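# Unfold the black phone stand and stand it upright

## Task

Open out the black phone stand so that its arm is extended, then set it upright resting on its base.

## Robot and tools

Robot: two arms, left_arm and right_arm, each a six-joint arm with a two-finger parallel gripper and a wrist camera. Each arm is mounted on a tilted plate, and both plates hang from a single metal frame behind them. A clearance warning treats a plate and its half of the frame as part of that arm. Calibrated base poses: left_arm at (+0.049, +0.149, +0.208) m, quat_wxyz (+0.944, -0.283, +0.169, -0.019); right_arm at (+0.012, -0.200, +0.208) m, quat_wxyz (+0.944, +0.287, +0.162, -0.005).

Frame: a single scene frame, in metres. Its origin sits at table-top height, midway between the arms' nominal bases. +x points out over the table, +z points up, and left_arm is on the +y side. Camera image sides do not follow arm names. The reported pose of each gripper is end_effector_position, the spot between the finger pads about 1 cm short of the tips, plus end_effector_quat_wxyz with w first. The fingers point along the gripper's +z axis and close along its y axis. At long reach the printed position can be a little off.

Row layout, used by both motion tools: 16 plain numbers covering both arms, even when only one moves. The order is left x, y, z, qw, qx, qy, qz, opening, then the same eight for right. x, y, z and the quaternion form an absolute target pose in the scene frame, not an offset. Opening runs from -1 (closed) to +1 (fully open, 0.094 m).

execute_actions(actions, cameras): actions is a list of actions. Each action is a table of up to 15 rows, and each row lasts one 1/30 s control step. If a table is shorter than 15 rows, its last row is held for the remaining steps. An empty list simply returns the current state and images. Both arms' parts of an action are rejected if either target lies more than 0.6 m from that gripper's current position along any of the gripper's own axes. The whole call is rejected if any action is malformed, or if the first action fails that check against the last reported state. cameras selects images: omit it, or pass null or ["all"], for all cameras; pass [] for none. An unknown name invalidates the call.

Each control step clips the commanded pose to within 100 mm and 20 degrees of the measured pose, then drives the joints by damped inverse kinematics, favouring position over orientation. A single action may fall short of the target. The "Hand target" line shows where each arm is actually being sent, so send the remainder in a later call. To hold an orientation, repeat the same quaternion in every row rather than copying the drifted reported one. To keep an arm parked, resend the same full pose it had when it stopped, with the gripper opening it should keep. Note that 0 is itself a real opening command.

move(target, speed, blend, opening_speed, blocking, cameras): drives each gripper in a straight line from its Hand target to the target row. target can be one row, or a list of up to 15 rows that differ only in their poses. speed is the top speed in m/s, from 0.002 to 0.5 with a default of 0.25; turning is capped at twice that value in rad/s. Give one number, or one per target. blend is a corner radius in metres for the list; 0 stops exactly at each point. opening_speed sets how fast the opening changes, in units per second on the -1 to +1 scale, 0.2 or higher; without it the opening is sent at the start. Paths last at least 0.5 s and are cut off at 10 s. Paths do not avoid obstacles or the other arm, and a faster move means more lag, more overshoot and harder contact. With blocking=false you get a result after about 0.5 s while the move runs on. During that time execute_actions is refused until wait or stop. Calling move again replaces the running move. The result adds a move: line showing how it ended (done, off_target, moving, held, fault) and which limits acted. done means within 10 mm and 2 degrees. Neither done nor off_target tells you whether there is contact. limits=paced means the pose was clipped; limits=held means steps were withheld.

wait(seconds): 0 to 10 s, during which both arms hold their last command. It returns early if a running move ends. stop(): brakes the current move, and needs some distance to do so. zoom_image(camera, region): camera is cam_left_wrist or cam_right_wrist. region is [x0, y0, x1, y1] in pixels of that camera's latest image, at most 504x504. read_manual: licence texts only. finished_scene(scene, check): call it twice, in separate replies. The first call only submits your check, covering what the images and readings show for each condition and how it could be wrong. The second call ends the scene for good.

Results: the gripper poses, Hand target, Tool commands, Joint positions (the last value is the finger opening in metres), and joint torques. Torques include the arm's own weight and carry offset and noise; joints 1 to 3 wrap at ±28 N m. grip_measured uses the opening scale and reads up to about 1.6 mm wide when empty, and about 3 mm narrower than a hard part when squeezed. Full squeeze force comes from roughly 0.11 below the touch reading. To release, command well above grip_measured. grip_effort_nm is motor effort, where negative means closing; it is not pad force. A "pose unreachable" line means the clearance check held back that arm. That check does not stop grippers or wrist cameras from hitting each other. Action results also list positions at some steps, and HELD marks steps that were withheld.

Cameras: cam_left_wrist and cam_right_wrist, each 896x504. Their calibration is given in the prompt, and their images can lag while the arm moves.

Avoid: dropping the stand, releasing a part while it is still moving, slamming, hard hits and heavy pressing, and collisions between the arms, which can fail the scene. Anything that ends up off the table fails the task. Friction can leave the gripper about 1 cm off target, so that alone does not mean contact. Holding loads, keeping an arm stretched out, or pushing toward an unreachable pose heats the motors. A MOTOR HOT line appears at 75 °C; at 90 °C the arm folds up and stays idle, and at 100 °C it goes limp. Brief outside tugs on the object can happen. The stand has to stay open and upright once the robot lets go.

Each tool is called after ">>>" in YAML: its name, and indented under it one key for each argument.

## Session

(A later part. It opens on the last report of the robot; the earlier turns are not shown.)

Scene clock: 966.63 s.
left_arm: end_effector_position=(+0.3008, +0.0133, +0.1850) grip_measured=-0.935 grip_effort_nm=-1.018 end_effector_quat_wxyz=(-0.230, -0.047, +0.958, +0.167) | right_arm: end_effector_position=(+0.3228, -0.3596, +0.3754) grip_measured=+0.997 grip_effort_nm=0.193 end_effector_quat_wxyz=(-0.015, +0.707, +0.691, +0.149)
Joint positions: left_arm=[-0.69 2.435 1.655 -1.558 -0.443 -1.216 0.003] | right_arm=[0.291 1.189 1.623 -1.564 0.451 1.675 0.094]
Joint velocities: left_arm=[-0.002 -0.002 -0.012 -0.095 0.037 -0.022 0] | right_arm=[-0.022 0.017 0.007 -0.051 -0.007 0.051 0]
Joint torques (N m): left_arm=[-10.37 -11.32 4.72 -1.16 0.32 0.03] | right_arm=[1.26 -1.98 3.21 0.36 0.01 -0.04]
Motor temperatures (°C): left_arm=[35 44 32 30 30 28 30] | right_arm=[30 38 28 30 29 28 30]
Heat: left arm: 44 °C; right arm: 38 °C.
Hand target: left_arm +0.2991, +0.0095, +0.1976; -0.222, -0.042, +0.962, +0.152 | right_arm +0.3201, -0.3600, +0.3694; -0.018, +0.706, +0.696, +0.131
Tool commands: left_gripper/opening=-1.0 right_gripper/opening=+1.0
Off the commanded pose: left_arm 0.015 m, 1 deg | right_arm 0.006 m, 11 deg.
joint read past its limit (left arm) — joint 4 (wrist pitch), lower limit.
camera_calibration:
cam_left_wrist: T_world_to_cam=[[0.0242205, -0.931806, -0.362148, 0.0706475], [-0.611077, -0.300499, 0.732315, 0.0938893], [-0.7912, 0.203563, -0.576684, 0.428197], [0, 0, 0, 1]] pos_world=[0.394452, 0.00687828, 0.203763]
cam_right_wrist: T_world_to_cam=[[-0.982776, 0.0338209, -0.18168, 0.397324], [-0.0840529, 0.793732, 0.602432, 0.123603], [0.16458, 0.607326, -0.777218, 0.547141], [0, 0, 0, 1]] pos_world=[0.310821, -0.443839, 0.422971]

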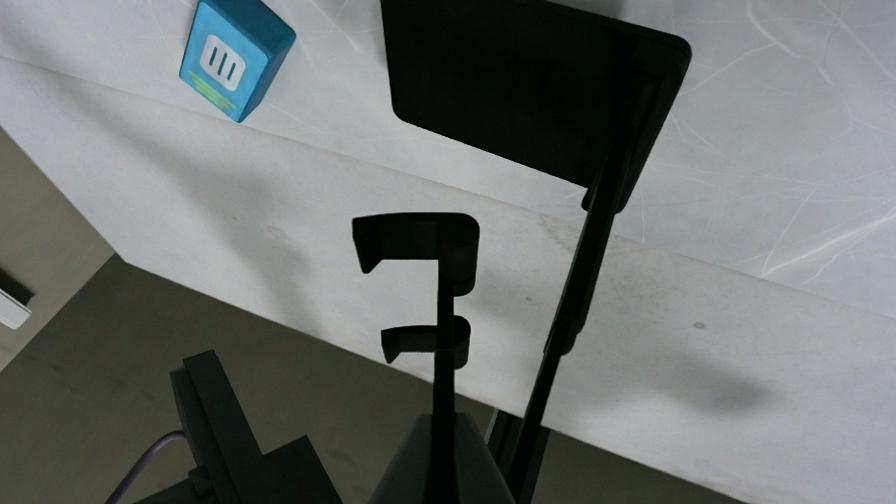

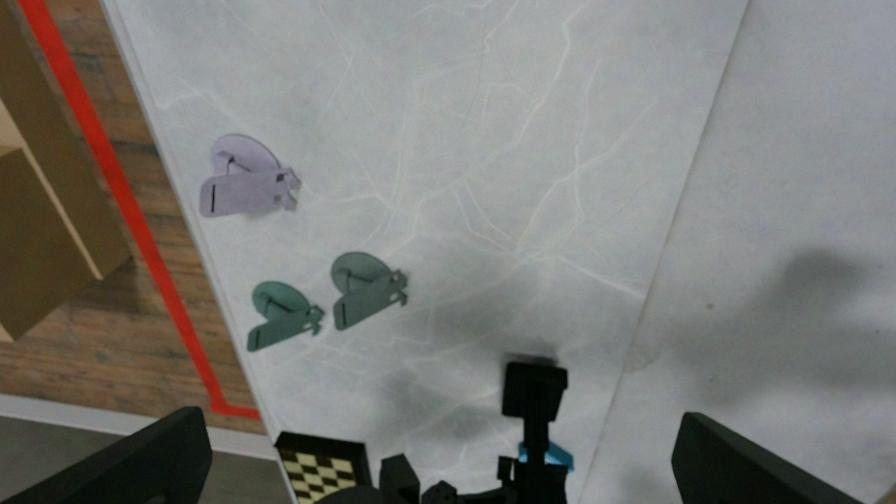

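>>> zoom_image:
  camera: "cam_right_wrist"
  region: [440, 330, 620, 504]

>>> move:
  target: [0.30,0.01,0.19,-0.23,-0.041,0.958,0.169,-1,0.32,-0.36,0.37,-0.0616,0.7044,0.7044,0.0616,1]
  speed: 0.03

>>> zoom_image:
  camera: "cam_right_wrist"
  region: [440, 330, 620, 504]

Scaled by 2.800.

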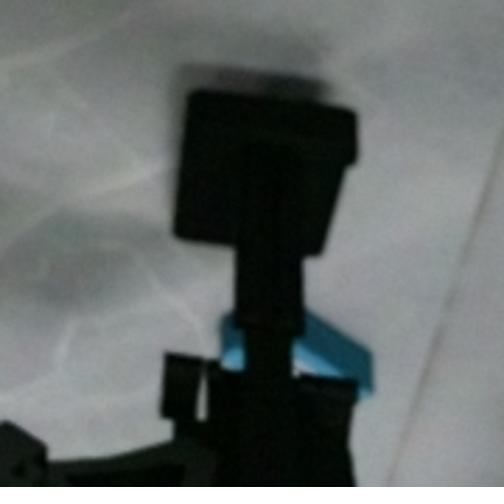

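Scene clock: 984.00 s.
left_arm: end_effector_position=(+0.3009, +0.0132, +0.1850) grip_measured=-0.935 grip_effort_nm=-1.013 end_effector_quat_wxyz=(-0.230, -0.047, +0.958, +0.166) | right_arm: end_effector_position=(+0.3228, -0.3596, +0.3754) grip_measured=+0.997 grip_effort_nm=0.193 end_effector_quat_wxyz=(-0.015, +0.707, +0.691, +0.149)
Joint positions: left_arm=[-0.69 2.435 1.655 -1.558 -0.443 -1.216 0.003] | right_arm=[0.291 1.189 1.623 -1.564 0.451 1.675 0.094]
Joint velocities: left_arm=[-0.027 0.007 -0.012 0.022 -0.007 0.022 0] | right_arm=[-0.002 0.007 -0.007 -0.051 0.081 0.022 -0.001]
Joint torques (N m): left_arm=[-8.87 -9.16 5.48 -1.19 0.24 0] | right_arm=[1.26 -1.8 3.02 0.33 0.01 0.05]
Motor temperatures (°C): left_arm=[36 45 32 30 30 28 30] | right_arm=[30 37 28 30 29 28 30]
Heat: left arm: 45 °C; right arm: 37 °C.
Hand target: left_arm +0.2997, +0.0101, +0.1897; -0.226, -0.042, +0.960, +0.162 | right_arm +0.3201, -0.3599, +0.3694; -0.018, +0.706, +0.696, +0.131
Off the commanded pose: left_arm 0.006 m, 1 deg | right_arm 0.006 m, 11 deg.
joint sent to its limit (left arm) — joint 4 (wrist pitch), lower limit. The joint targets still meet the commanded pose.
joint sent to its limit (right arm) — joint 4 (wrist pitch), lower limit. The joint targets are off in orientation, not in position.
move: off_target (right_arm)
camera_calibration:
cam_left_wrist: T_world_to_cam=[[0.0245161, -0.931877, -0.361945, 0.0704387], [-0.611164, -0.300487, 0.732247, 0.0939536], [-0.791124, 0.203256, -0.576897, 0.428231], [0, 0, 0, 1]] pos_world=[0.394478, 0.00683142, 0.203743]
cam_right_wrist: T_world_to_cam=[[-0.982776, 0.0338209, -0.18168, 0.397324], [-0.0840529, 0.793732, 0.602432, 0.123603], [0.16458, 0.607326, -0.777218, 0.547141], [0, 0, 0, 1]] pos_world=[0.310821, -0.443839, 0.422971]

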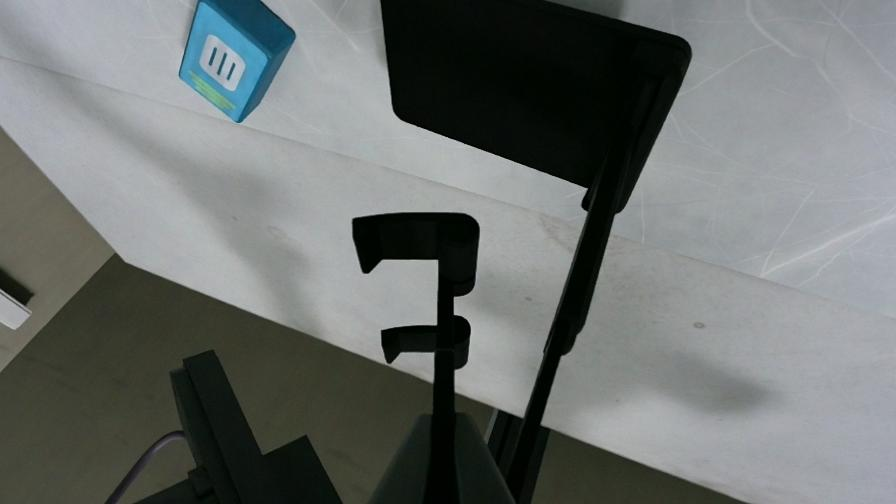

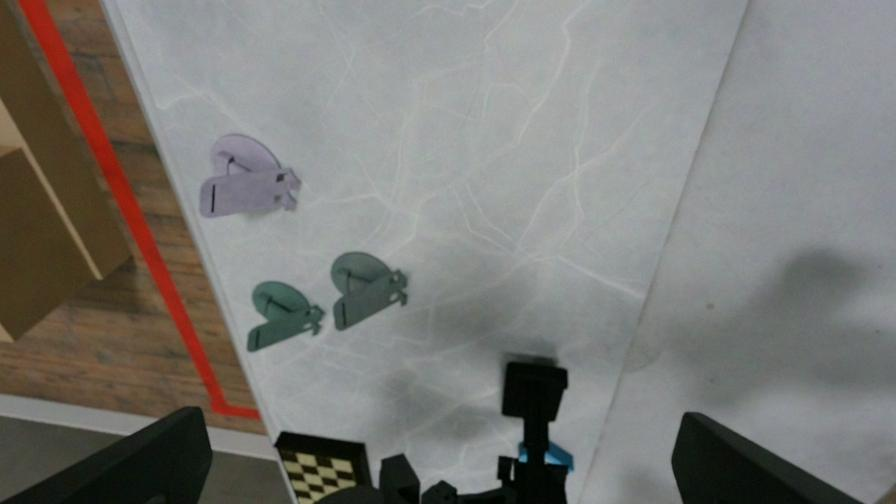

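Scaled by 2.800.

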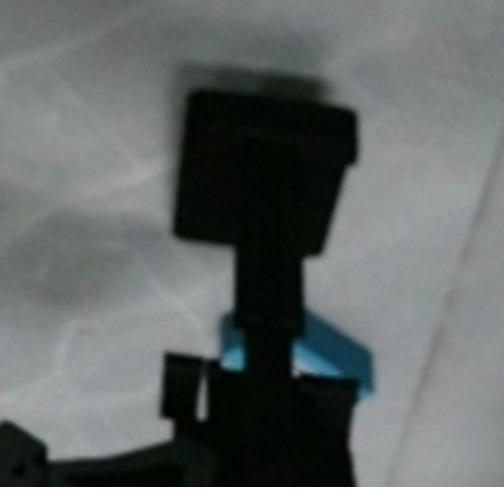

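>>> move:
  target: [0.30,0.01,0.18,-0.23,-0.041,0.958,0.169,-1,0.32,-0.36,0.37,-0.0616,0.7044,0.7044,0.0616,1]
  speed: 0.03
  cameras: []

>>> move:
  target: [0.30,0.01,0.172,-0.23,-0.041,0.958,0.169,-1,0.32,-0.36,0.37,-0.0616,0.7044,0.7044,0.0616,1]
  speed: 0.03

>>> zoom_image:
  camera: "cam_right_wrist"
  region: [440, 330, 620, 504]

Scene clock: 989.27 s.
left_arm: end_effector_position=(+0.3013, +0.0122, +0.1843) grip_measured=-0.935 grip_effort_nm=-1.018 end_effector_quat_wxyz=(-0.229, -0.047, +0.958, +0.164) | right_arm: end_effector_position=(+0.3228, -0.3596, +0.3754) grip_measured=+0.997 grip_effort_nm=0.193 end_effector_quat_wxyz=(-0.015, +0.707, +0.691, +0.149)
Joint positions: left_arm=[-0.69 2.435 1.655 -1.552 -0.443 -1.213 0.003] | right_arm=[0.291 1.189 1.623 -1.564 0.451 1.675 0.094]
Joint velocities: left_arm=[-0.012 -0.012 0.002 0.022 -0.037 0.007 0] | right_arm=[-0.022 -0.012 0.007 0.022 -0.051 -0.051 -0.002]
Joint torques (N m): left_arm=[-7.56 -6.95 6.38 -1.16 0.13 0.04] | right_arm=[1.28 -2 3.02 0.36 0.03 0.04]
Motor temperatures (°C): left_arm=[35 44 32 30 30 28 30] | right_arm=[30 37 28 30 29 28 30]
Heat: left arm: 44 °C; right arm: 37 °C.
Hand target: left_arm +0.2999, +0.0100, +0.1800; -0.230, -0.041, +0.958, +0.169 | right_arm +0.3201, -0.3599, +0.3694; -0.018, +0.706, +0.696, +0.131
Off the commanded pose: left_arm 0.005 m, 1 deg | right_arm 0.006 m, 11 deg.
joint sent to its limit (right arm) — joint 4 (wrist pitch), lower limit. The joint targets are off in orientation, not in position.
move: off_target (right_arm)
No camera images: "cameras" was empty.

Scene clock: 992.27 s.
left_arm: end_effector_position=(+0.3043, +0.0085, +0.1815) grip_measured=-0.935 grip_effort_nm=-1.018 end_effector_quat_wxyz=(-0.221, -0.048, +0.961, +0.157) | right_arm: end_effector_position=(+0.3228, -0.3596, +0.3754) grip_measured=+0.997 grip_effort_nm=0.188 end_effector_quat_wxyz=(-0.015, +0.707, +0.691, +0.149)
Joint positions: left_arm=[-0.69 2.435 1.655 -1.529 -0.451 -1.203 0.003] | right_arm=[0.291 1.189 1.623 -1.564 0.451 1.675 0.094]
Joint velocities: left_arm=[0.012 -0.002 0.022 -0.022 0.037 0.037 -0.001] | right_arm=[-0.017 -0.007 -0.002 -0.081 -0.022 -0.022 0]
Joint torques (N m): left_arm=[-6.43 -6.37 5.45 -1.13 0.11 0.03] | right_arm=[1.31 -1.91 3.26 0.41 0.01 0.07]
Motor temperatures (°C): left_arm=[35 43 32 30 30 28 30] | right_arm=[30 37 28 30 29 28 30]
Heat: left arm: 43 °C; right arm: 37 °C.
Hand target: left_arm +0.2999, +0.0101, +0.1722; -0.230, -0.041, +0.958, +0.169 | right_arm +0.3201, -0.3599, +0.3694; -0.018, +0.706, +0.696, +0.131
Off the commanded pose: left_arm 0.011 m, 2 deg | right_arm 0.006 m, 11 deg.
joint sent to its limit (right arm) — joint 4 (wrist pitch), lower limit. The joint targets are off in orientation, not in position.
move: off_target (left_arm, right_arm)
camera_calibration:
cam_left_wrist: T_world_to_cam=[[0.0342059, -0.93839, -0.343881, 0.0585362], [-0.62442, -0.288724, 0.725767, 0.102262], [-0.780339, 0.1899, -0.595826, 0.430193], [0, 0, 0, 1]] pos_world=[0.397549, 0.00276148, 0.202231]
cam_right_wrist: T_world_to_cam=[[-0.982776, 0.0338209, -0.18168, 0.397324], [-0.0840529, 0.793732, 0.602432, 0.123603], [0.16458, 0.607326, -0.777218, 0.547141], [0, 0, 0, 1]] pos_world=[0.310821, -0.443839, 0.422971]

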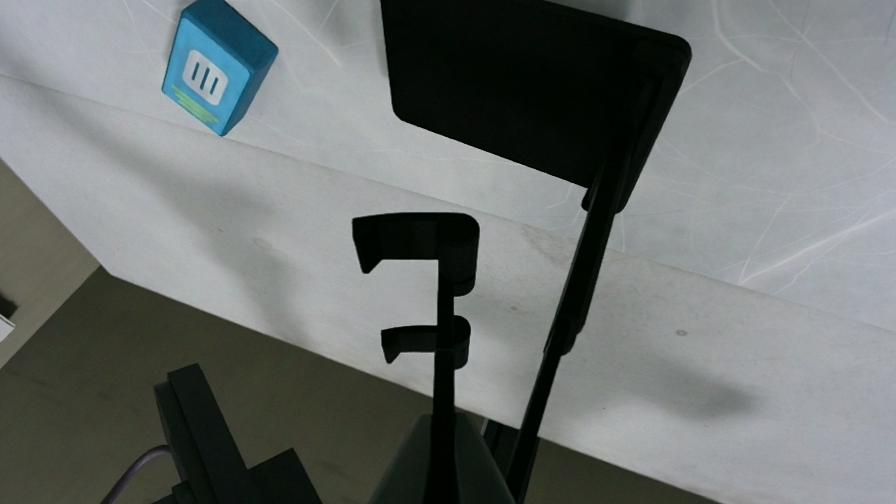

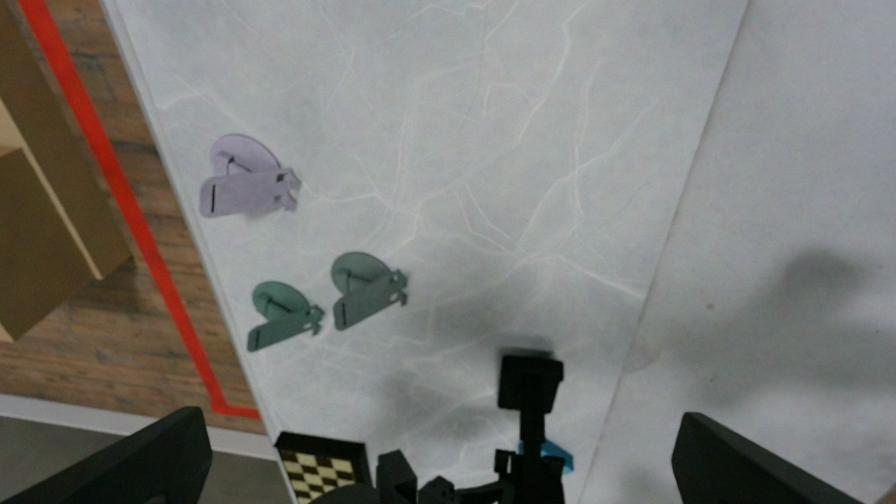

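Scaled by 2.800.

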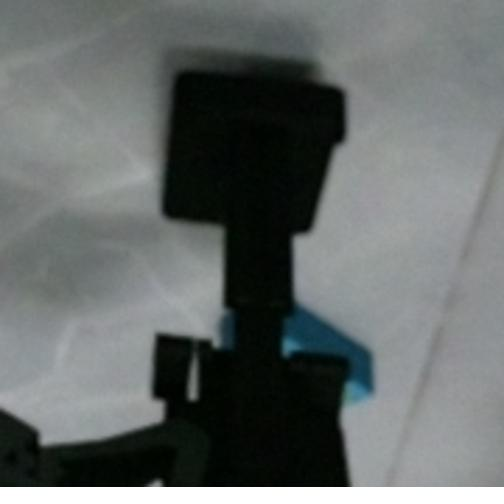

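>>> move:
  target: [0.298,0.012,0.164,-0.23,-0.041,0.958,0.169,-1,0.32,-0.36,0.37,-0.0616,0.7044,0.7044,0.0616,1]
  speed: 0.03

>>> zoom_image:
  camera: "cam_right_wrist"
  region: [440, 330, 620, 504]

Scene clock: 997.43 s.
left_arm: end_effector_position=(+0.3046, +0.0099, +0.1735) grip_measured=-0.935 grip_effort_nm=-1.018 end_effector_quat_wxyz=(-0.221, -0.051, +0.962, +0.155) | right_arm: end_effector_position=(+0.3228, -0.3596, +0.3754) grip_measured=+0.997 grip_effort_nm=0.183 end_effector_quat_wxyz=(-0.015, +0.707, +0.691, +0.149)
Joint positions: left_arm=[-0.675 2.435 1.635 -1.498 -0.461 -1.193 0.003] | right_arm=[0.291 1.189 1.623 -1.564 0.451 1.675 0.094]
Joint velocities: left_arm=[-0.051 -0.027 0.007 -0.066 -0.022 0.007 0] | right_arm=[0.002 0.002 0.022 0.022 0.022 -0.007 -0.001]
Joint torques (N m): left_arm=[-6.6 -6.48 4.66 -1.12 0.09 0.05] | right_arm=[1.47 -2.11 3.02 0.37 0 0.06]
Motor temperatures (°C): left_arm=[35 42 32 30 30 28 30] | right_arm=[30 37 28 30 29 28 30]
Heat: left arm: 42 °C; right arm: 37 °C.
Hand target: left_arm +0.2979, +0.0122, +0.1642; -0.230, -0.041, +0.958, +0.169 | right_arm +0.3201, -0.3599, +0.3694; -0.018, +0.706, +0.696, +0.131
Off the commanded pose: left_arm 0.012 m, 2 deg | right_arm 0.006 m, 11 deg.
joint sent to its limit (right arm) — joint 4 (wrist pitch), lower limit. The joint targets are off in orientation, not in position.
move: off_target (left_arm, right_arm)
camera_calibration:
cam_left_wrist: T_world_to_cam=[[0.0408929, -0.938925, -0.341683, 0.0546781], [-0.624605, -0.290937, 0.724724, 0.108918], [-0.77987, 0.183781, -0.598354, 0.425731], [0, 0, 0, 1]] pos_world=[0.397809, 0.00478576, 0.194485]
cam_right_wrist: T_world_to_cam=[[-0.982776, 0.0338209, -0.18168, 0.397324], [-0.0840529, 0.793732, 0.602432, 0.123603], [0.16458, 0.607326, -0.777218, 0.547141], [0, 0, 0, 1]] pos_world=[0.310821, -0.443839, 0.422971]

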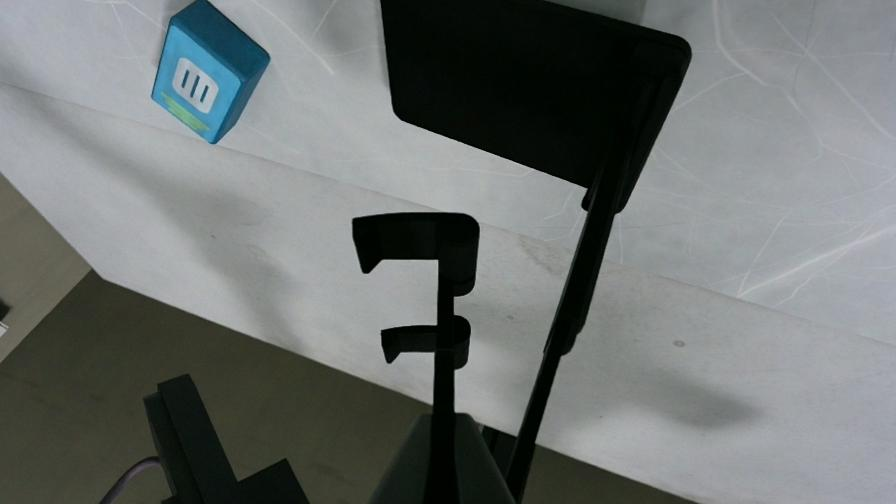

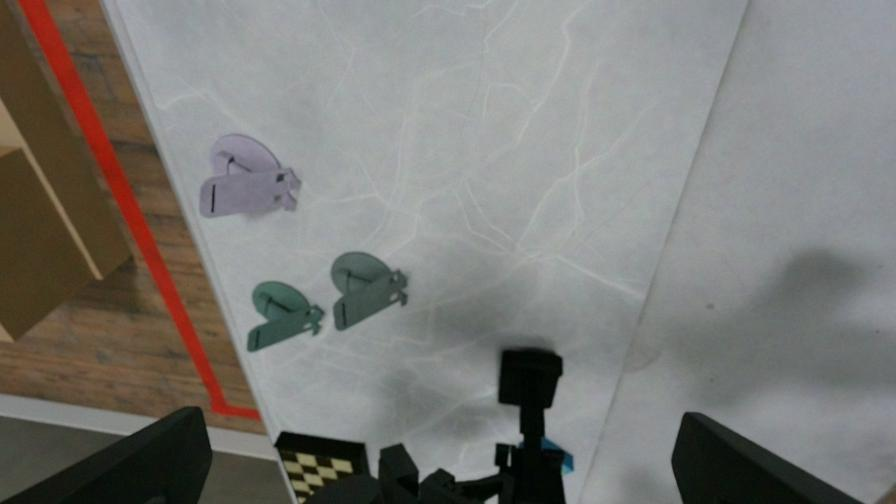

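Scaled by 2.800.

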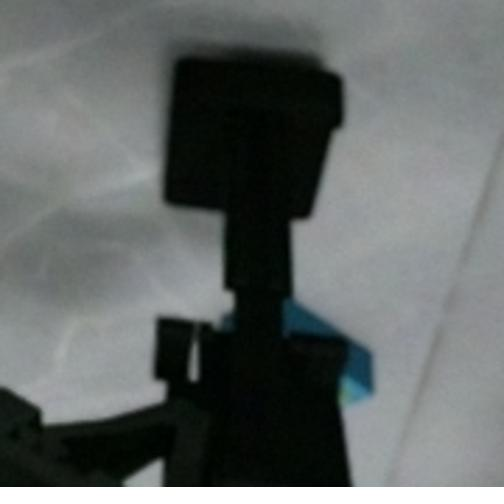

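>>> move:
  target: [0.296,0.012,0.157,-0.234,-0.037,0.957,0.175,-1,0.32,-0.36,0.37,-0.0616,0.7044,0.7044,0.0616,1]
  speed: 0.03

>>> zoom_image:
  camera: "cam_right_wrist"
  region: [440, 330, 620, 504]

Scene clock: 1002.03 s.
left_arm: end_effector_position=(+0.3021, +0.0095, +0.1655) grip_measured=-0.935 grip_effort_nm=-1.013 end_effector_quat_wxyz=(-0.225, -0.045, +0.960, +0.162) | right_arm: end_effector_position=(+0.3228, -0.3596, +0.3754) grip_measured=+0.997 grip_effort_nm=0.188 end_effector_quat_wxyz=(-0.015, +0.707, +0.691, +0.149)
Joint positions: left_arm=[-0.666 2.46 1.635 -1.49 -0.466 -1.186 0.003] | right_arm=[0.291 1.189 1.623 -1.564 0.451 1.675 0.094]
Joint velocities: left_arm=[-0.027 -0.007 -0.017 -0.022 -0.081 0.022 0] | right_arm=[0.002 0.007 -0.002 -0.037 -0.037 0.022 0]
Joint torques (N m): left_arm=[-6.64 -6.63 4.57 -1.16 0.11 0.03] | right_arm=[1.31 -1.85 3.1 0.38 -0.02 -0.02]
Motor temperatures (°C): left_arm=[35 42 32 30 30 28 30] | right_arm=[30 37 28 30 29 28 30]
Heat: left arm: 42 °C; right arm: 37 °C.
Hand target: left_arm +0.2959, +0.0121, +0.1571; -0.234, -0.037, +0.956, +0.174 | right_arm +0.3201, -0.3599, +0.3694; -0.018, +0.706, +0.696, +0.131
Off the commanded pose: left_arm 0.011 m, 2 deg | right_arm 0.006 m, 11 deg.
joint sent to its limit (right arm) — joint 4 (wrist pitch), lower limit. The joint targets are off in orientation, not in position.
move: off_target (left_arm, right_arm)
camera_calibration:
cam_left_wrist: T_world_to_cam=[[0.0264251, -0.935574, -0.35214, 0.0577344], [-0.619463, -0.291801, 0.728778, 0.110797], [-0.784581, 0.19888, -0.587265, 0.418537], [0, 0, 0, 1]] pos_world=[0.395485, 0.00310711, 0.185376]
cam_right_wrist: T_world_to_cam=[[-0.982776, 0.0338209, -0.18168, 0.397324], [-0.0840529, 0.793732, 0.602432, 0.123603], [0.16458, 0.607326, -0.777218, 0.547141], [0, 0, 0, 1]] pos_world=[0.310821, -0.443839, 0.422971]

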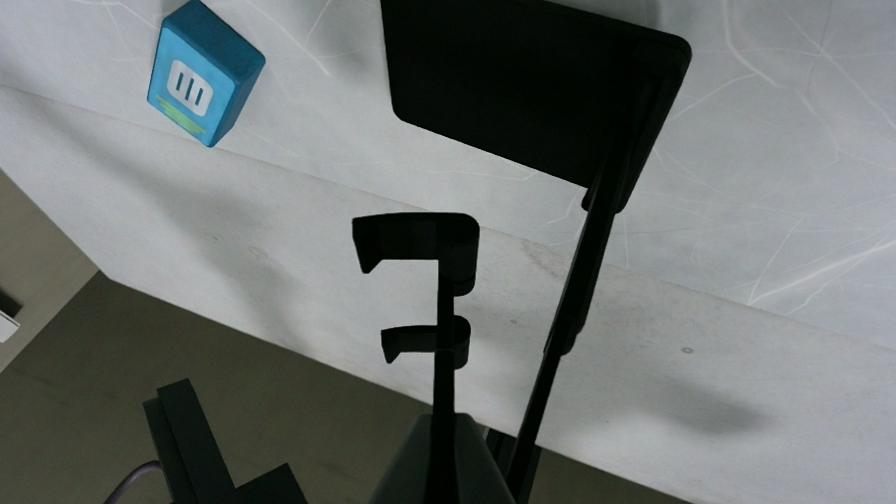

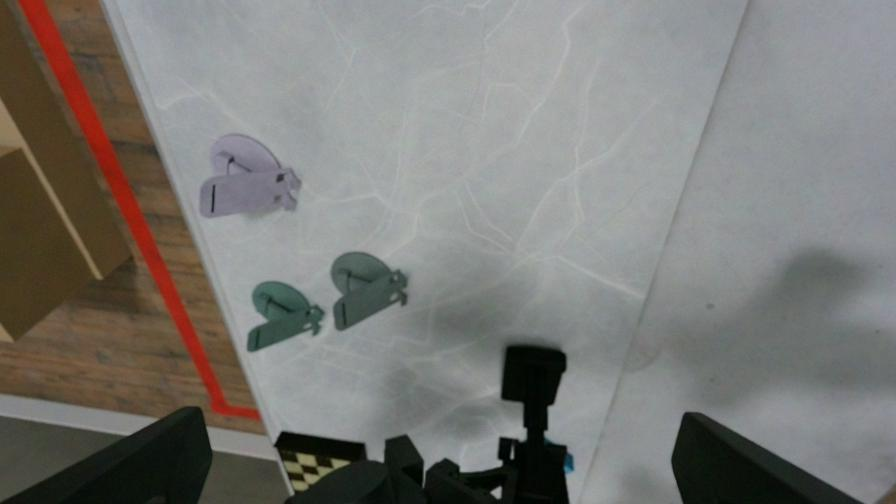

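Scaled by 2.800.

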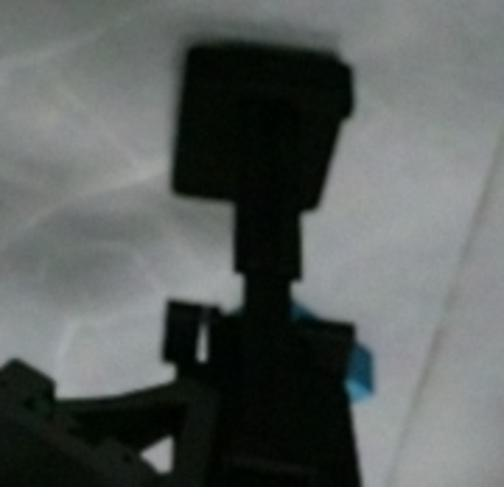

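Almost there.

>>> move:
  target: [0.296,0.012,0.1525,-0.234,-0.037,0.957,0.175,-1,0.32,-0.36,0.37,-0.0616,0.7044,0.7044,0.0616,1]
  speed: 0.02

>>> zoom_image:
  camera: "cam_right_wrist"
  region: [440, 330, 620, 504]

>>> move:
  target: [0.296,0.012,0.149,-0.234,-0.037,0.957,0.175,-1,0.32,-0.36,0.37,-0.0616,0.7044,0.7044,0.0616,1]
  speed: 0.02

>>> zoom_image:
  camera: "cam_right_wrist"
  region: [440, 330, 620, 504]

Scene clock: 1009.13 s.
left_arm: end_effector_position=(+0.3031, +0.0094, +0.1642) grip_measured=-0.935 grip_effort_nm=-1.013 end_effector_quat_wxyz=(-0.224, -0.046, +0.960, +0.160) | right_arm: end_effector_position=(+0.3228, -0.3596, +0.3754) grip_measured=+0.997 grip_effort_nm=0.193 end_effector_quat_wxyz=(-0.015, +0.707, +0.691, +0.149)
Joint positions: left_arm=[-0.662 2.46 1.635 -1.485 -0.468 -1.182 0.003] | right_arm=[0.291 1.189 1.623 -1.564 0.451 1.675 0.094]
Joint velocities: left_arm=[-0.017 -0.017 0.012 -0.007 0.022 -0.051 -0.001] | right_arm=[-0.007 -0.002 0.002 -0.007 -0.051 -0.051 0.001]
Joint torques (N m): left_arm=[-6.38 -6.26 4.14 -1.07 0.09 0.06] | right_arm=[1.37 -2.1 3.22 0.35 -0.02 0.02]
Motor temperatures (°C): left_arm=[34 42 32 30 30 28 30] | right_arm=[30 37 28 29 29 28 30]
Heat: left arm: 42 °C; right arm: 37 °C.
Hand target: left_arm +0.2958, +0.0123, +0.1528; -0.234, -0.037, +0.956, +0.175 | right_arm +0.3201, -0.3599, +0.3694; -0.018, +0.706, +0.696, +0.131
Off the commanded pose: left_arm 0.014 m, 2 deg | right_arm 0.006 m, 11 deg.
joint sent to its limit (right arm) — joint 4 (wrist pitch), lower limit. The joint targets are off in orientation, not in position.
move: off_target (left_arm, right_arm)
camera_calibration:
cam_left_wrist: T_world_to_cam=[[0.028602, -0.936637, -0.349131, 0.0559961], [-0.620078, -0.290575, 0.728745, 0.112624], [-0.784018, 0.195645, -0.5891, 0.418743], [0, 0, 0, 1]] pos_world=[0.396536, 0.00324848, 0.184158]
cam_right_wrist: T_world_to_cam=[[-0.982776, 0.0338209, -0.18168, 0.397324], [-0.0840529, 0.793732, 0.602432, 0.123603], [0.16458, 0.607326, -0.777218, 0.547141], [0, 0, 0, 1]] pos_world=[0.310821, -0.443839, 0.422971]

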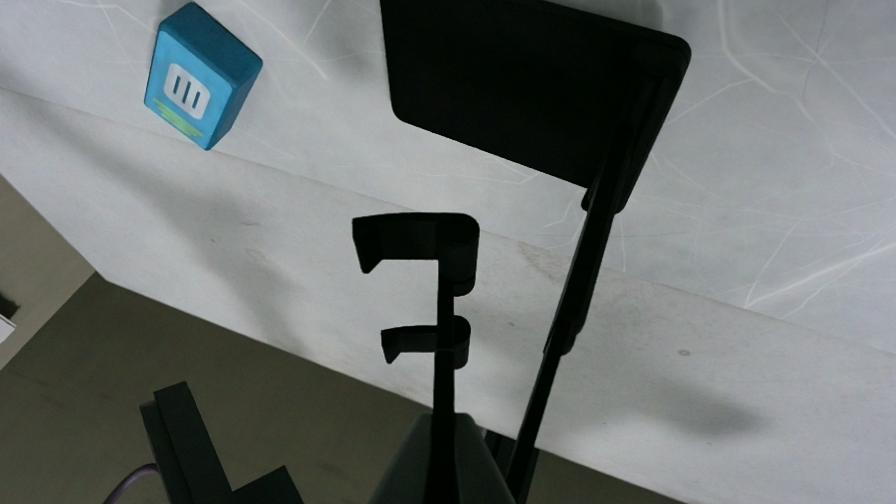

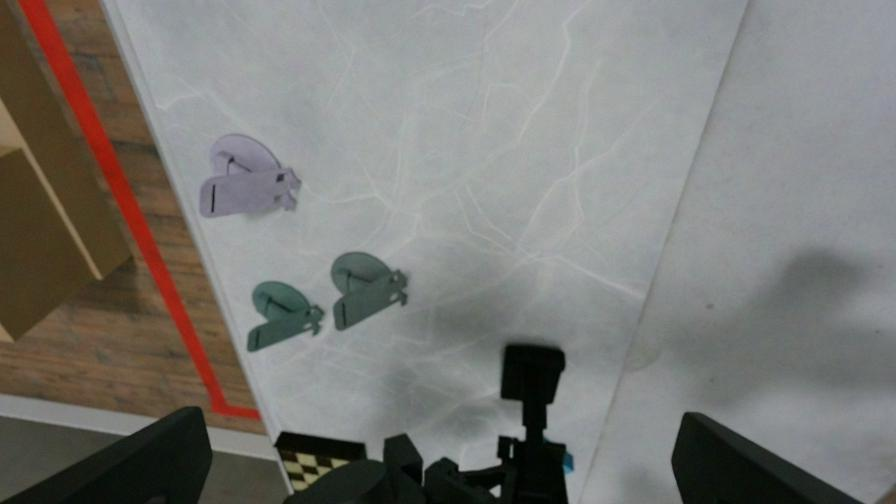

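Scaled by 2.800.

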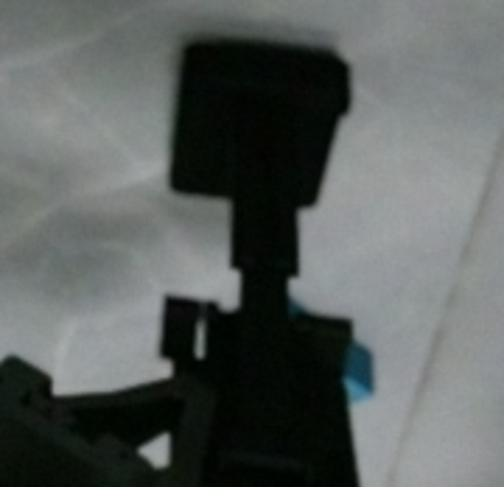

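Scene clock: 1013.50 s.
left_arm: end_effector_position=(+0.3028, +0.0093, +0.1632) grip_measured=-0.935 grip_effort_nm=-1.013 end_effector_quat_wxyz=(-0.225, -0.045, +0.960, +0.160) | right_arm: end_effector_position=(+0.3228, -0.3596, +0.3754) grip_measured=+0.997 grip_effort_nm=0.188 end_effector_quat_wxyz=(-0.015, +0.707, +0.691, +0.149)
Joint positions: left_arm=[-0.661 2.462 1.635 -1.483 -0.468 -1.179 0.003] | right_arm=[0.291 1.189 1.623 -1.564 0.451 1.675 0.094]
Joint velocities: left_arm=[0.007 0.002 0.012 -0.081 0.037 0.066 -0.001] | right_arm=[0.002 -0.007 0.002 -0.051 -0.066 0.022 0]
Joint torques (N m): left_arm=[-5.98 -6.12 3.85 -0.97 0.06 0.06] | right_arm=[1.25 -1.91 3.11 0.34 -0.01 0.05]
Motor temperatures (°C): left_arm=[34 41 32 30 30 28 30] | right_arm=[30 37 28 29 29 28 30]
Heat: left arm: 41 °C; right arm: 37 °C.
Hand target: left_arm +0.2957, +0.0122, +0.1494; -0.234, -0.037, +0.956, +0.175 | right_arm +0.3201, -0.3599, +0.3694; -0.018, +0.706, +0.696, +0.131
Off the commanded pose: left_arm 0.016 m, 2 deg | right_arm 0.006 m, 11 deg.
joint sent to its limit (right arm) — joint 4 (wrist pitch), lower limit. The joint targets are off in orientation, not in position.
move: off_target (left_arm, right_arm)
camera_calibration:
cam_left_wrist: T_world_to_cam=[[0.0256538, -0.936701, -0.349189, 0.0564984], [-0.619101, -0.289143, 0.730144, 0.112509], [-0.784892, 0.197452, -0.58733, 0.417925], [0, 0, 0, 1]] pos_world=[0.396231, 0.00293314, 0.18304]
cam_right_wrist: T_world_to_cam=[[-0.982776, 0.0338209, -0.18168, 0.397324], [-0.0840529, 0.793732, 0.602432, 0.123603], [0.16458, 0.607326, -0.777218, 0.547141], [0, 0, 0, 1]] pos_world=[0.310821, -0.443839, 0.422971]

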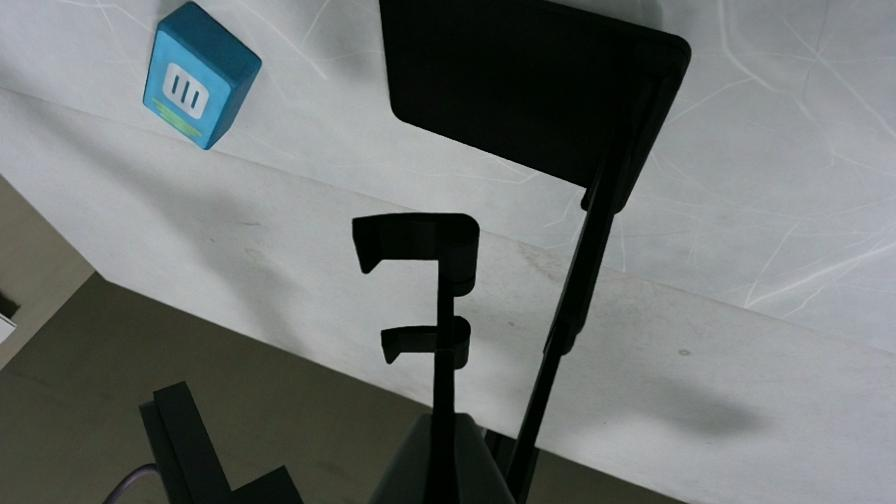

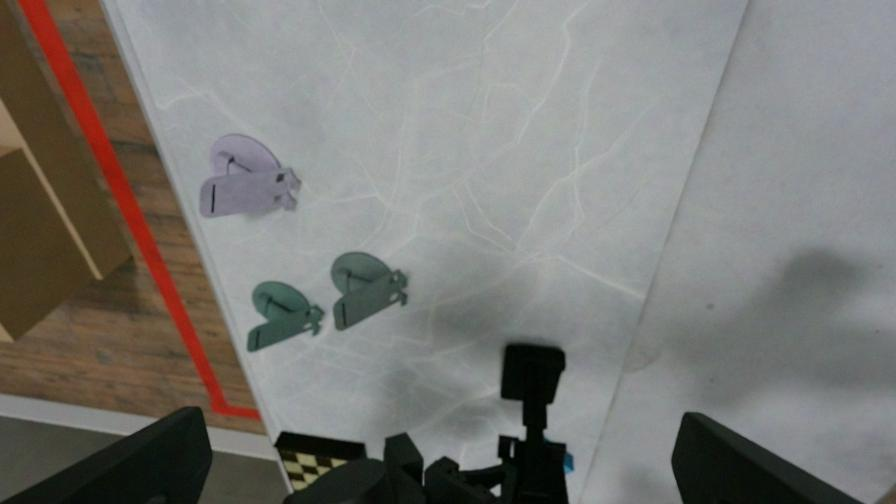

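Scaled by 2.800.

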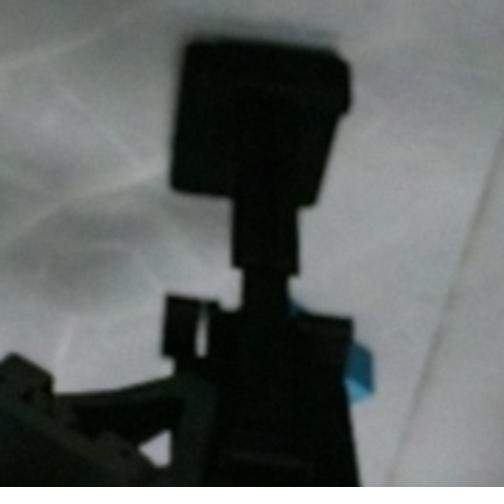

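>>> move:
  target: [0.294,0.012,0.142,-0.234,-0.037,0.957,0.175,-1,0.32,-0.36,0.37,-0.0616,0.7044,0.7044,0.0616,1]
  speed: 0.02

>>> zoom_image:
  camera: "cam_right_wrist"
  region: [440, 330, 620, 504]

Scene clock: 1019.63 s.
left_arm: end_effector_position=(+0.3003, +0.0101, +0.1617) grip_measured=-0.935 grip_effort_nm=-1.018 end_effector_quat_wxyz=(-0.227, -0.041, +0.960, +0.161) | right_arm: end_effector_position=(+0.3228, -0.3596, +0.3754) grip_measured=+0.997 grip_effort_nm=0.183 end_effector_quat_wxyz=(-0.015, +0.707, +0.691, +0.149)
Joint positions: left_arm=[-0.661 2.462 1.623 -1.477 -0.468 -1.175 0.003] | right_arm=[0.291 1.189 1.623 -1.564 0.451 1.675 0.094]
Joint velocities: left_arm=[-0.017 0.017 -0.032 -0.007 0.007 -0.022 0.001] | right_arm=[-0.007 -0.017 -0.002 -0.022 -0.051 -0.037 0.001]
Joint torques (N m): left_arm=[-5.27 -5.59 3.44 -0.8 -0.02 0.09] | right_arm=[1.36 -1.99 3.33 0.33 0.02 0.01]
Motor temperatures (°C): left_arm=[34 41 32 30 30 28 30] | right_arm=[30 37 28 29 29 28 30]
Heat: left arm: 41 °C; right arm: 37 °C.
Hand target: left_arm +0.2935, +0.0125, +0.1429; -0.234, -0.037, +0.956, +0.175 | right_arm +0.3201, -0.3599, +0.3694; -0.018, +0.706, +0.696, +0.131
Off the commanded pose: left_arm 0.021 m, 2 deg | right_arm 0.006 m, 11 deg.
joint sent to its limit (right arm) — joint 4 (wrist pitch), lower limit. The joint targets are off in orientation, not in position.
move: off_target (left_arm, right_arm)
camera_calibration:
cam_left_wrist: T_world_to_cam=[[0.0180794, -0.936448, -0.350339, 0.0591693], [-0.617894, -0.28594, 0.732424, 0.111485], [-0.786053, 0.203231, -0.583796, 0.414612], [0, 0, 0, 1]] pos_world=[0.393723, 0.00302502, 0.181124]
cam_right_wrist: T_world_to_cam=[[-0.982776, 0.0338209, -0.18168, 0.397324], [-0.0840529, 0.793732, 0.602432, 0.123603], [0.16458, 0.607326, -0.777218, 0.547141], [0, 0, 0, 1]] pos_world=[0.310821, -0.443839, 0.422971]

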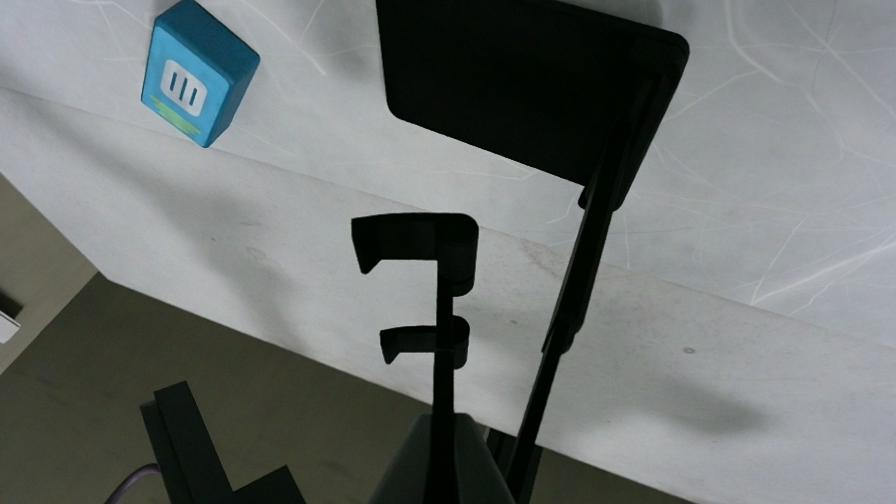

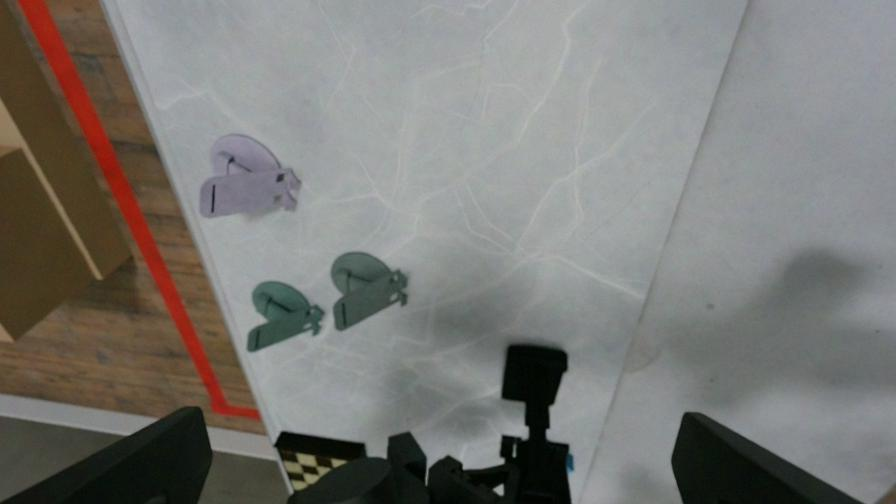

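Scaled by 2.800.

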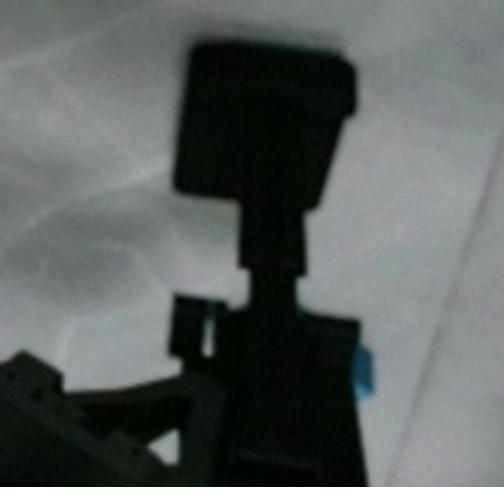

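>>> move:
  target:
    - [0.294,0.012,0.142,-0.234,-0.037,0.957,0.175,-1,0.30,-0.28,0.22,-0.2706,0.6533,0.6533,0.2706,1]
    - [0.294,0.012,0.142,-0.234,-0.037,0.957,0.175,-1,0.29,-0.20,0.11,-0.3535,0.6124,0.6124,0.3535,1]
  speed: 0.2
  blend: 0.03

>>> zoom_image:
  camera: "cam_right_wrist"
  region: [240, 100, 740, 504]

Scene clock: 1029.47 s.
left_arm: end_effector_position=(+0.3003, +0.0100, +0.1617) grip_measured=-0.935 grip_effort_nm=-1.013 end_effector_quat_wxyz=(-0.227, -0.042, +0.960, +0.161) | right_arm: end_effector_position=(+0.2975, -0.2072, +0.1142) grip_measured=+0.997 grip_effort_nm=0.193 end_effector_quat_wxyz=(-0.343, +0.619, +0.618, +0.342)
Joint positions: left_arm=[-0.661 2.462 1.623 -1.477 -0.468 -1.175 0.003] | right_arm=[-0.382 1.723 0.914 -0.694 -0.497 1.037 0.094]
Joint velocities: left_arm=[-0.007 -0.002 0.007 -0.037 -0.022 -0.037 0] | right_arm=[-0.012 0.007 0.002 -0.007 -0.007 -0.022 0]
Joint torques (N m): left_arm=[-5.22 -5.76 3.43 -0.81 -0.02 0.07] | right_arm=[2.92 -4.96 1.5 -0.58 -0.7 -0.13]
Motor temperatures (°C): left_arm=[34 40 32 30 30 28 31] | right_arm=[30 37 28 29 29 28 29]
Heat: left arm: 40 °C; right arm: 37 °C.
Hand target: left_arm +0.2935, +0.0125, +0.1429; -0.234, -0.037, +0.956, +0.175 | right_arm +0.2973, -0.2023, +0.1095; -0.349, +0.615, +0.615, +0.349
Off the commanded pose: left_arm 0.021 m, 2 deg | right_arm 0.011 m, 2 deg.
move: off_target (left_arm, right_arm)
camera_calibration:
cam_left_wrist: T_world_to_cam=[[0.018377, -0.936515, -0.350145, 0.0589678], [-0.61799, -0.285937, 0.732345, 0.111555], [-0.785971, 0.202928, -0.584011, 0.41464], [0, 0, 0, 1]] pos_world=[0.393751, 0.00297977, 0.181105]
cam_right_wrist: T_world_to_cam=[[-0.999956, -0.00889407, -0.00300797, 0.295732], [-0.00418891, 0.135898, 0.990714, -0.0465117], [-0.0084027, 0.990683, -0.135929, 0.313465], [0, 0, 0, 1]] pos_world=[0.298158, -0.301594, 0.0895785]

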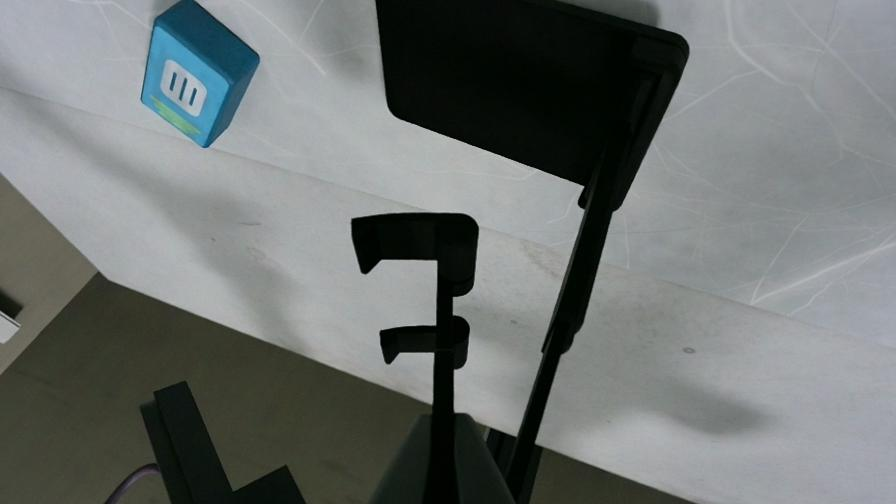

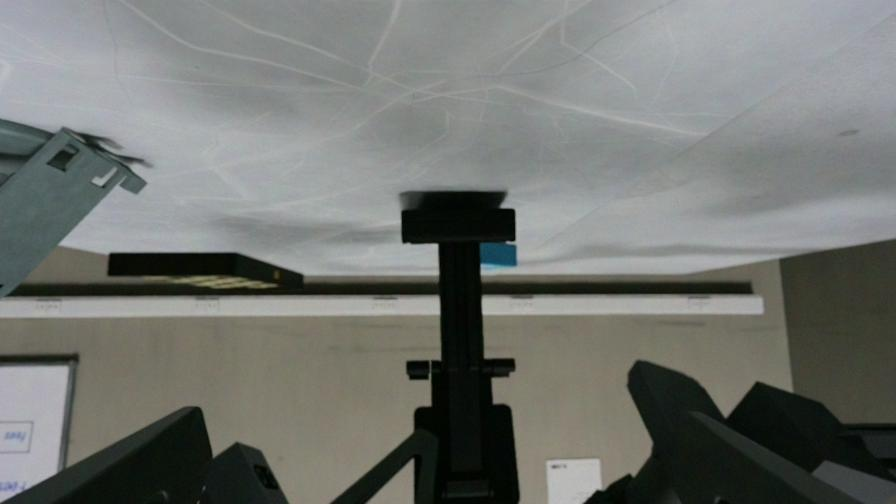

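Scaled by 1.008.

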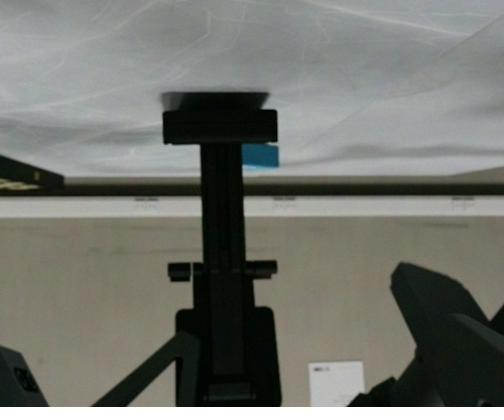

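>>> move:
  target: [0.293,0.001,0.142,-0.23,-0.046,0.952,0.201,-1,0.29,-0.20,0.11,-0.3535,0.6124,0.6124,0.3535,1]
  speed: 0.02

>>> zoom_image:
  camera: "cam_right_wrist"
  region: [360, 140, 560, 300]

Scene clock: 1040.97 s.
left_arm: end_effector_position=(+0.2952, +0.0070, +0.1541) grip_measured=-0.935 grip_effort_nm=-1.018 end_effector_quat_wxyz=(-0.237, -0.049, +0.951, +0.194) | right_arm: end_effector_position=(+0.2920, -0.2049, +0.1141) grip_measured=+0.997 grip_effort_nm=0.193 end_effector_quat_wxyz=(-0.347, +0.615, +0.617, +0.346)
Joint positions: left_arm=[-0.661 2.542 1.681 -1.53 -0.469 -1.235 0.003] | right_arm=[-0.391 1.723 0.896 -0.691 -0.509 1.019 0.094]
Joint velocities: left_arm=[-0.032 -0.017 0.017 0.081 -0.007 0.022 -0.002] | right_arm=[0.002 -0.002 0.017 0.081 0.051 -0.081 0]
Joint torques (N m): left_arm=[-7.65 -6.06 5.79 -0.98 -0.01 -0.06] | right_arm=[2.69 -5.07 0.76 -0.54 -0.74 -0.18]
Motor temperatures (°C): left_arm=[33 40 32 30 30 28 31] | right_arm=[30 38 28 29 29 28 29]
Heat: left arm: 40 °C; right arm: 38 °C.
Hand target: left_arm +0.2926, +0.0013, +0.1422; -0.230, -0.045, +0.951, +0.200 | right_arm +0.2900, -0.2001, +0.1100; -0.353, +0.613, +0.612, +0.353
Off the commanded pose: left_arm 0.014 m, 1 deg | right_arm 0.007 m, 1 deg.
move: off_target (left_arm)
camera_calibration:
cam_left_wrist: T_world_to_cam=[[0.0122458, -0.910458, -0.41342, 0.0649605], [-0.600067, -0.337418, 0.725306, 0.10929], [-0.799856, 0.239198, -0.550467, 0.405502], [0, 0, 0, 1]] pos_world=[0.389129, -0.000974901, 0.170803]
cam_right_wrist: T_world_to_cam=[[-0.999917, -0.0118978, -0.00485857, 0.289834], [-0.00627169, 0.121775, 0.992538, -0.0492713], [-0.0112174, 0.992486, -0.12184, 0.310704], [0, 0, 0, 1]] pos_world=[0.292986, -0.298921, 0.0881679]

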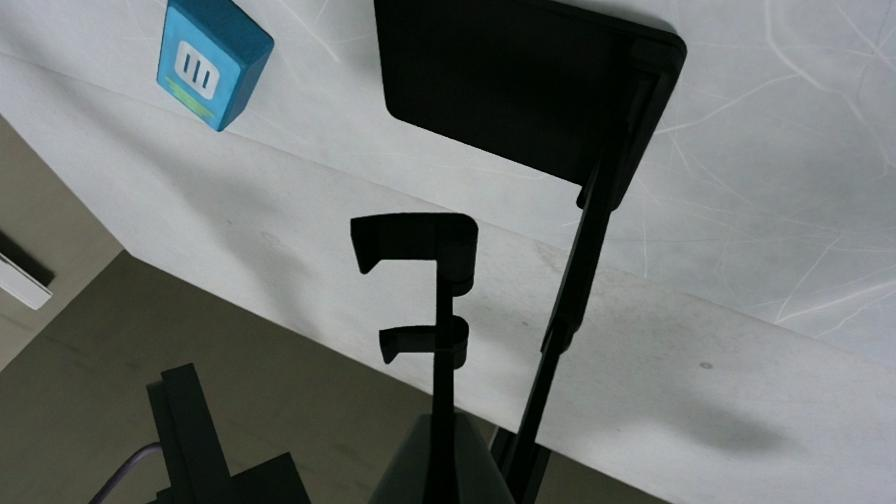

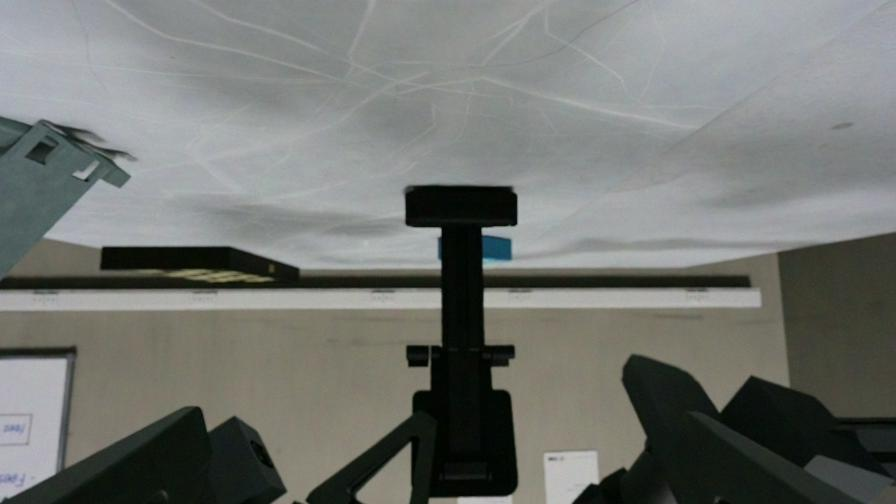

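Scaled by 2.520.

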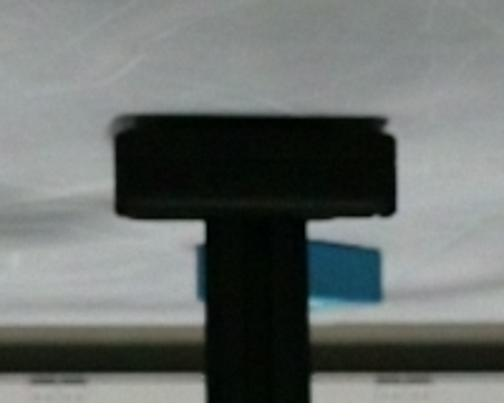

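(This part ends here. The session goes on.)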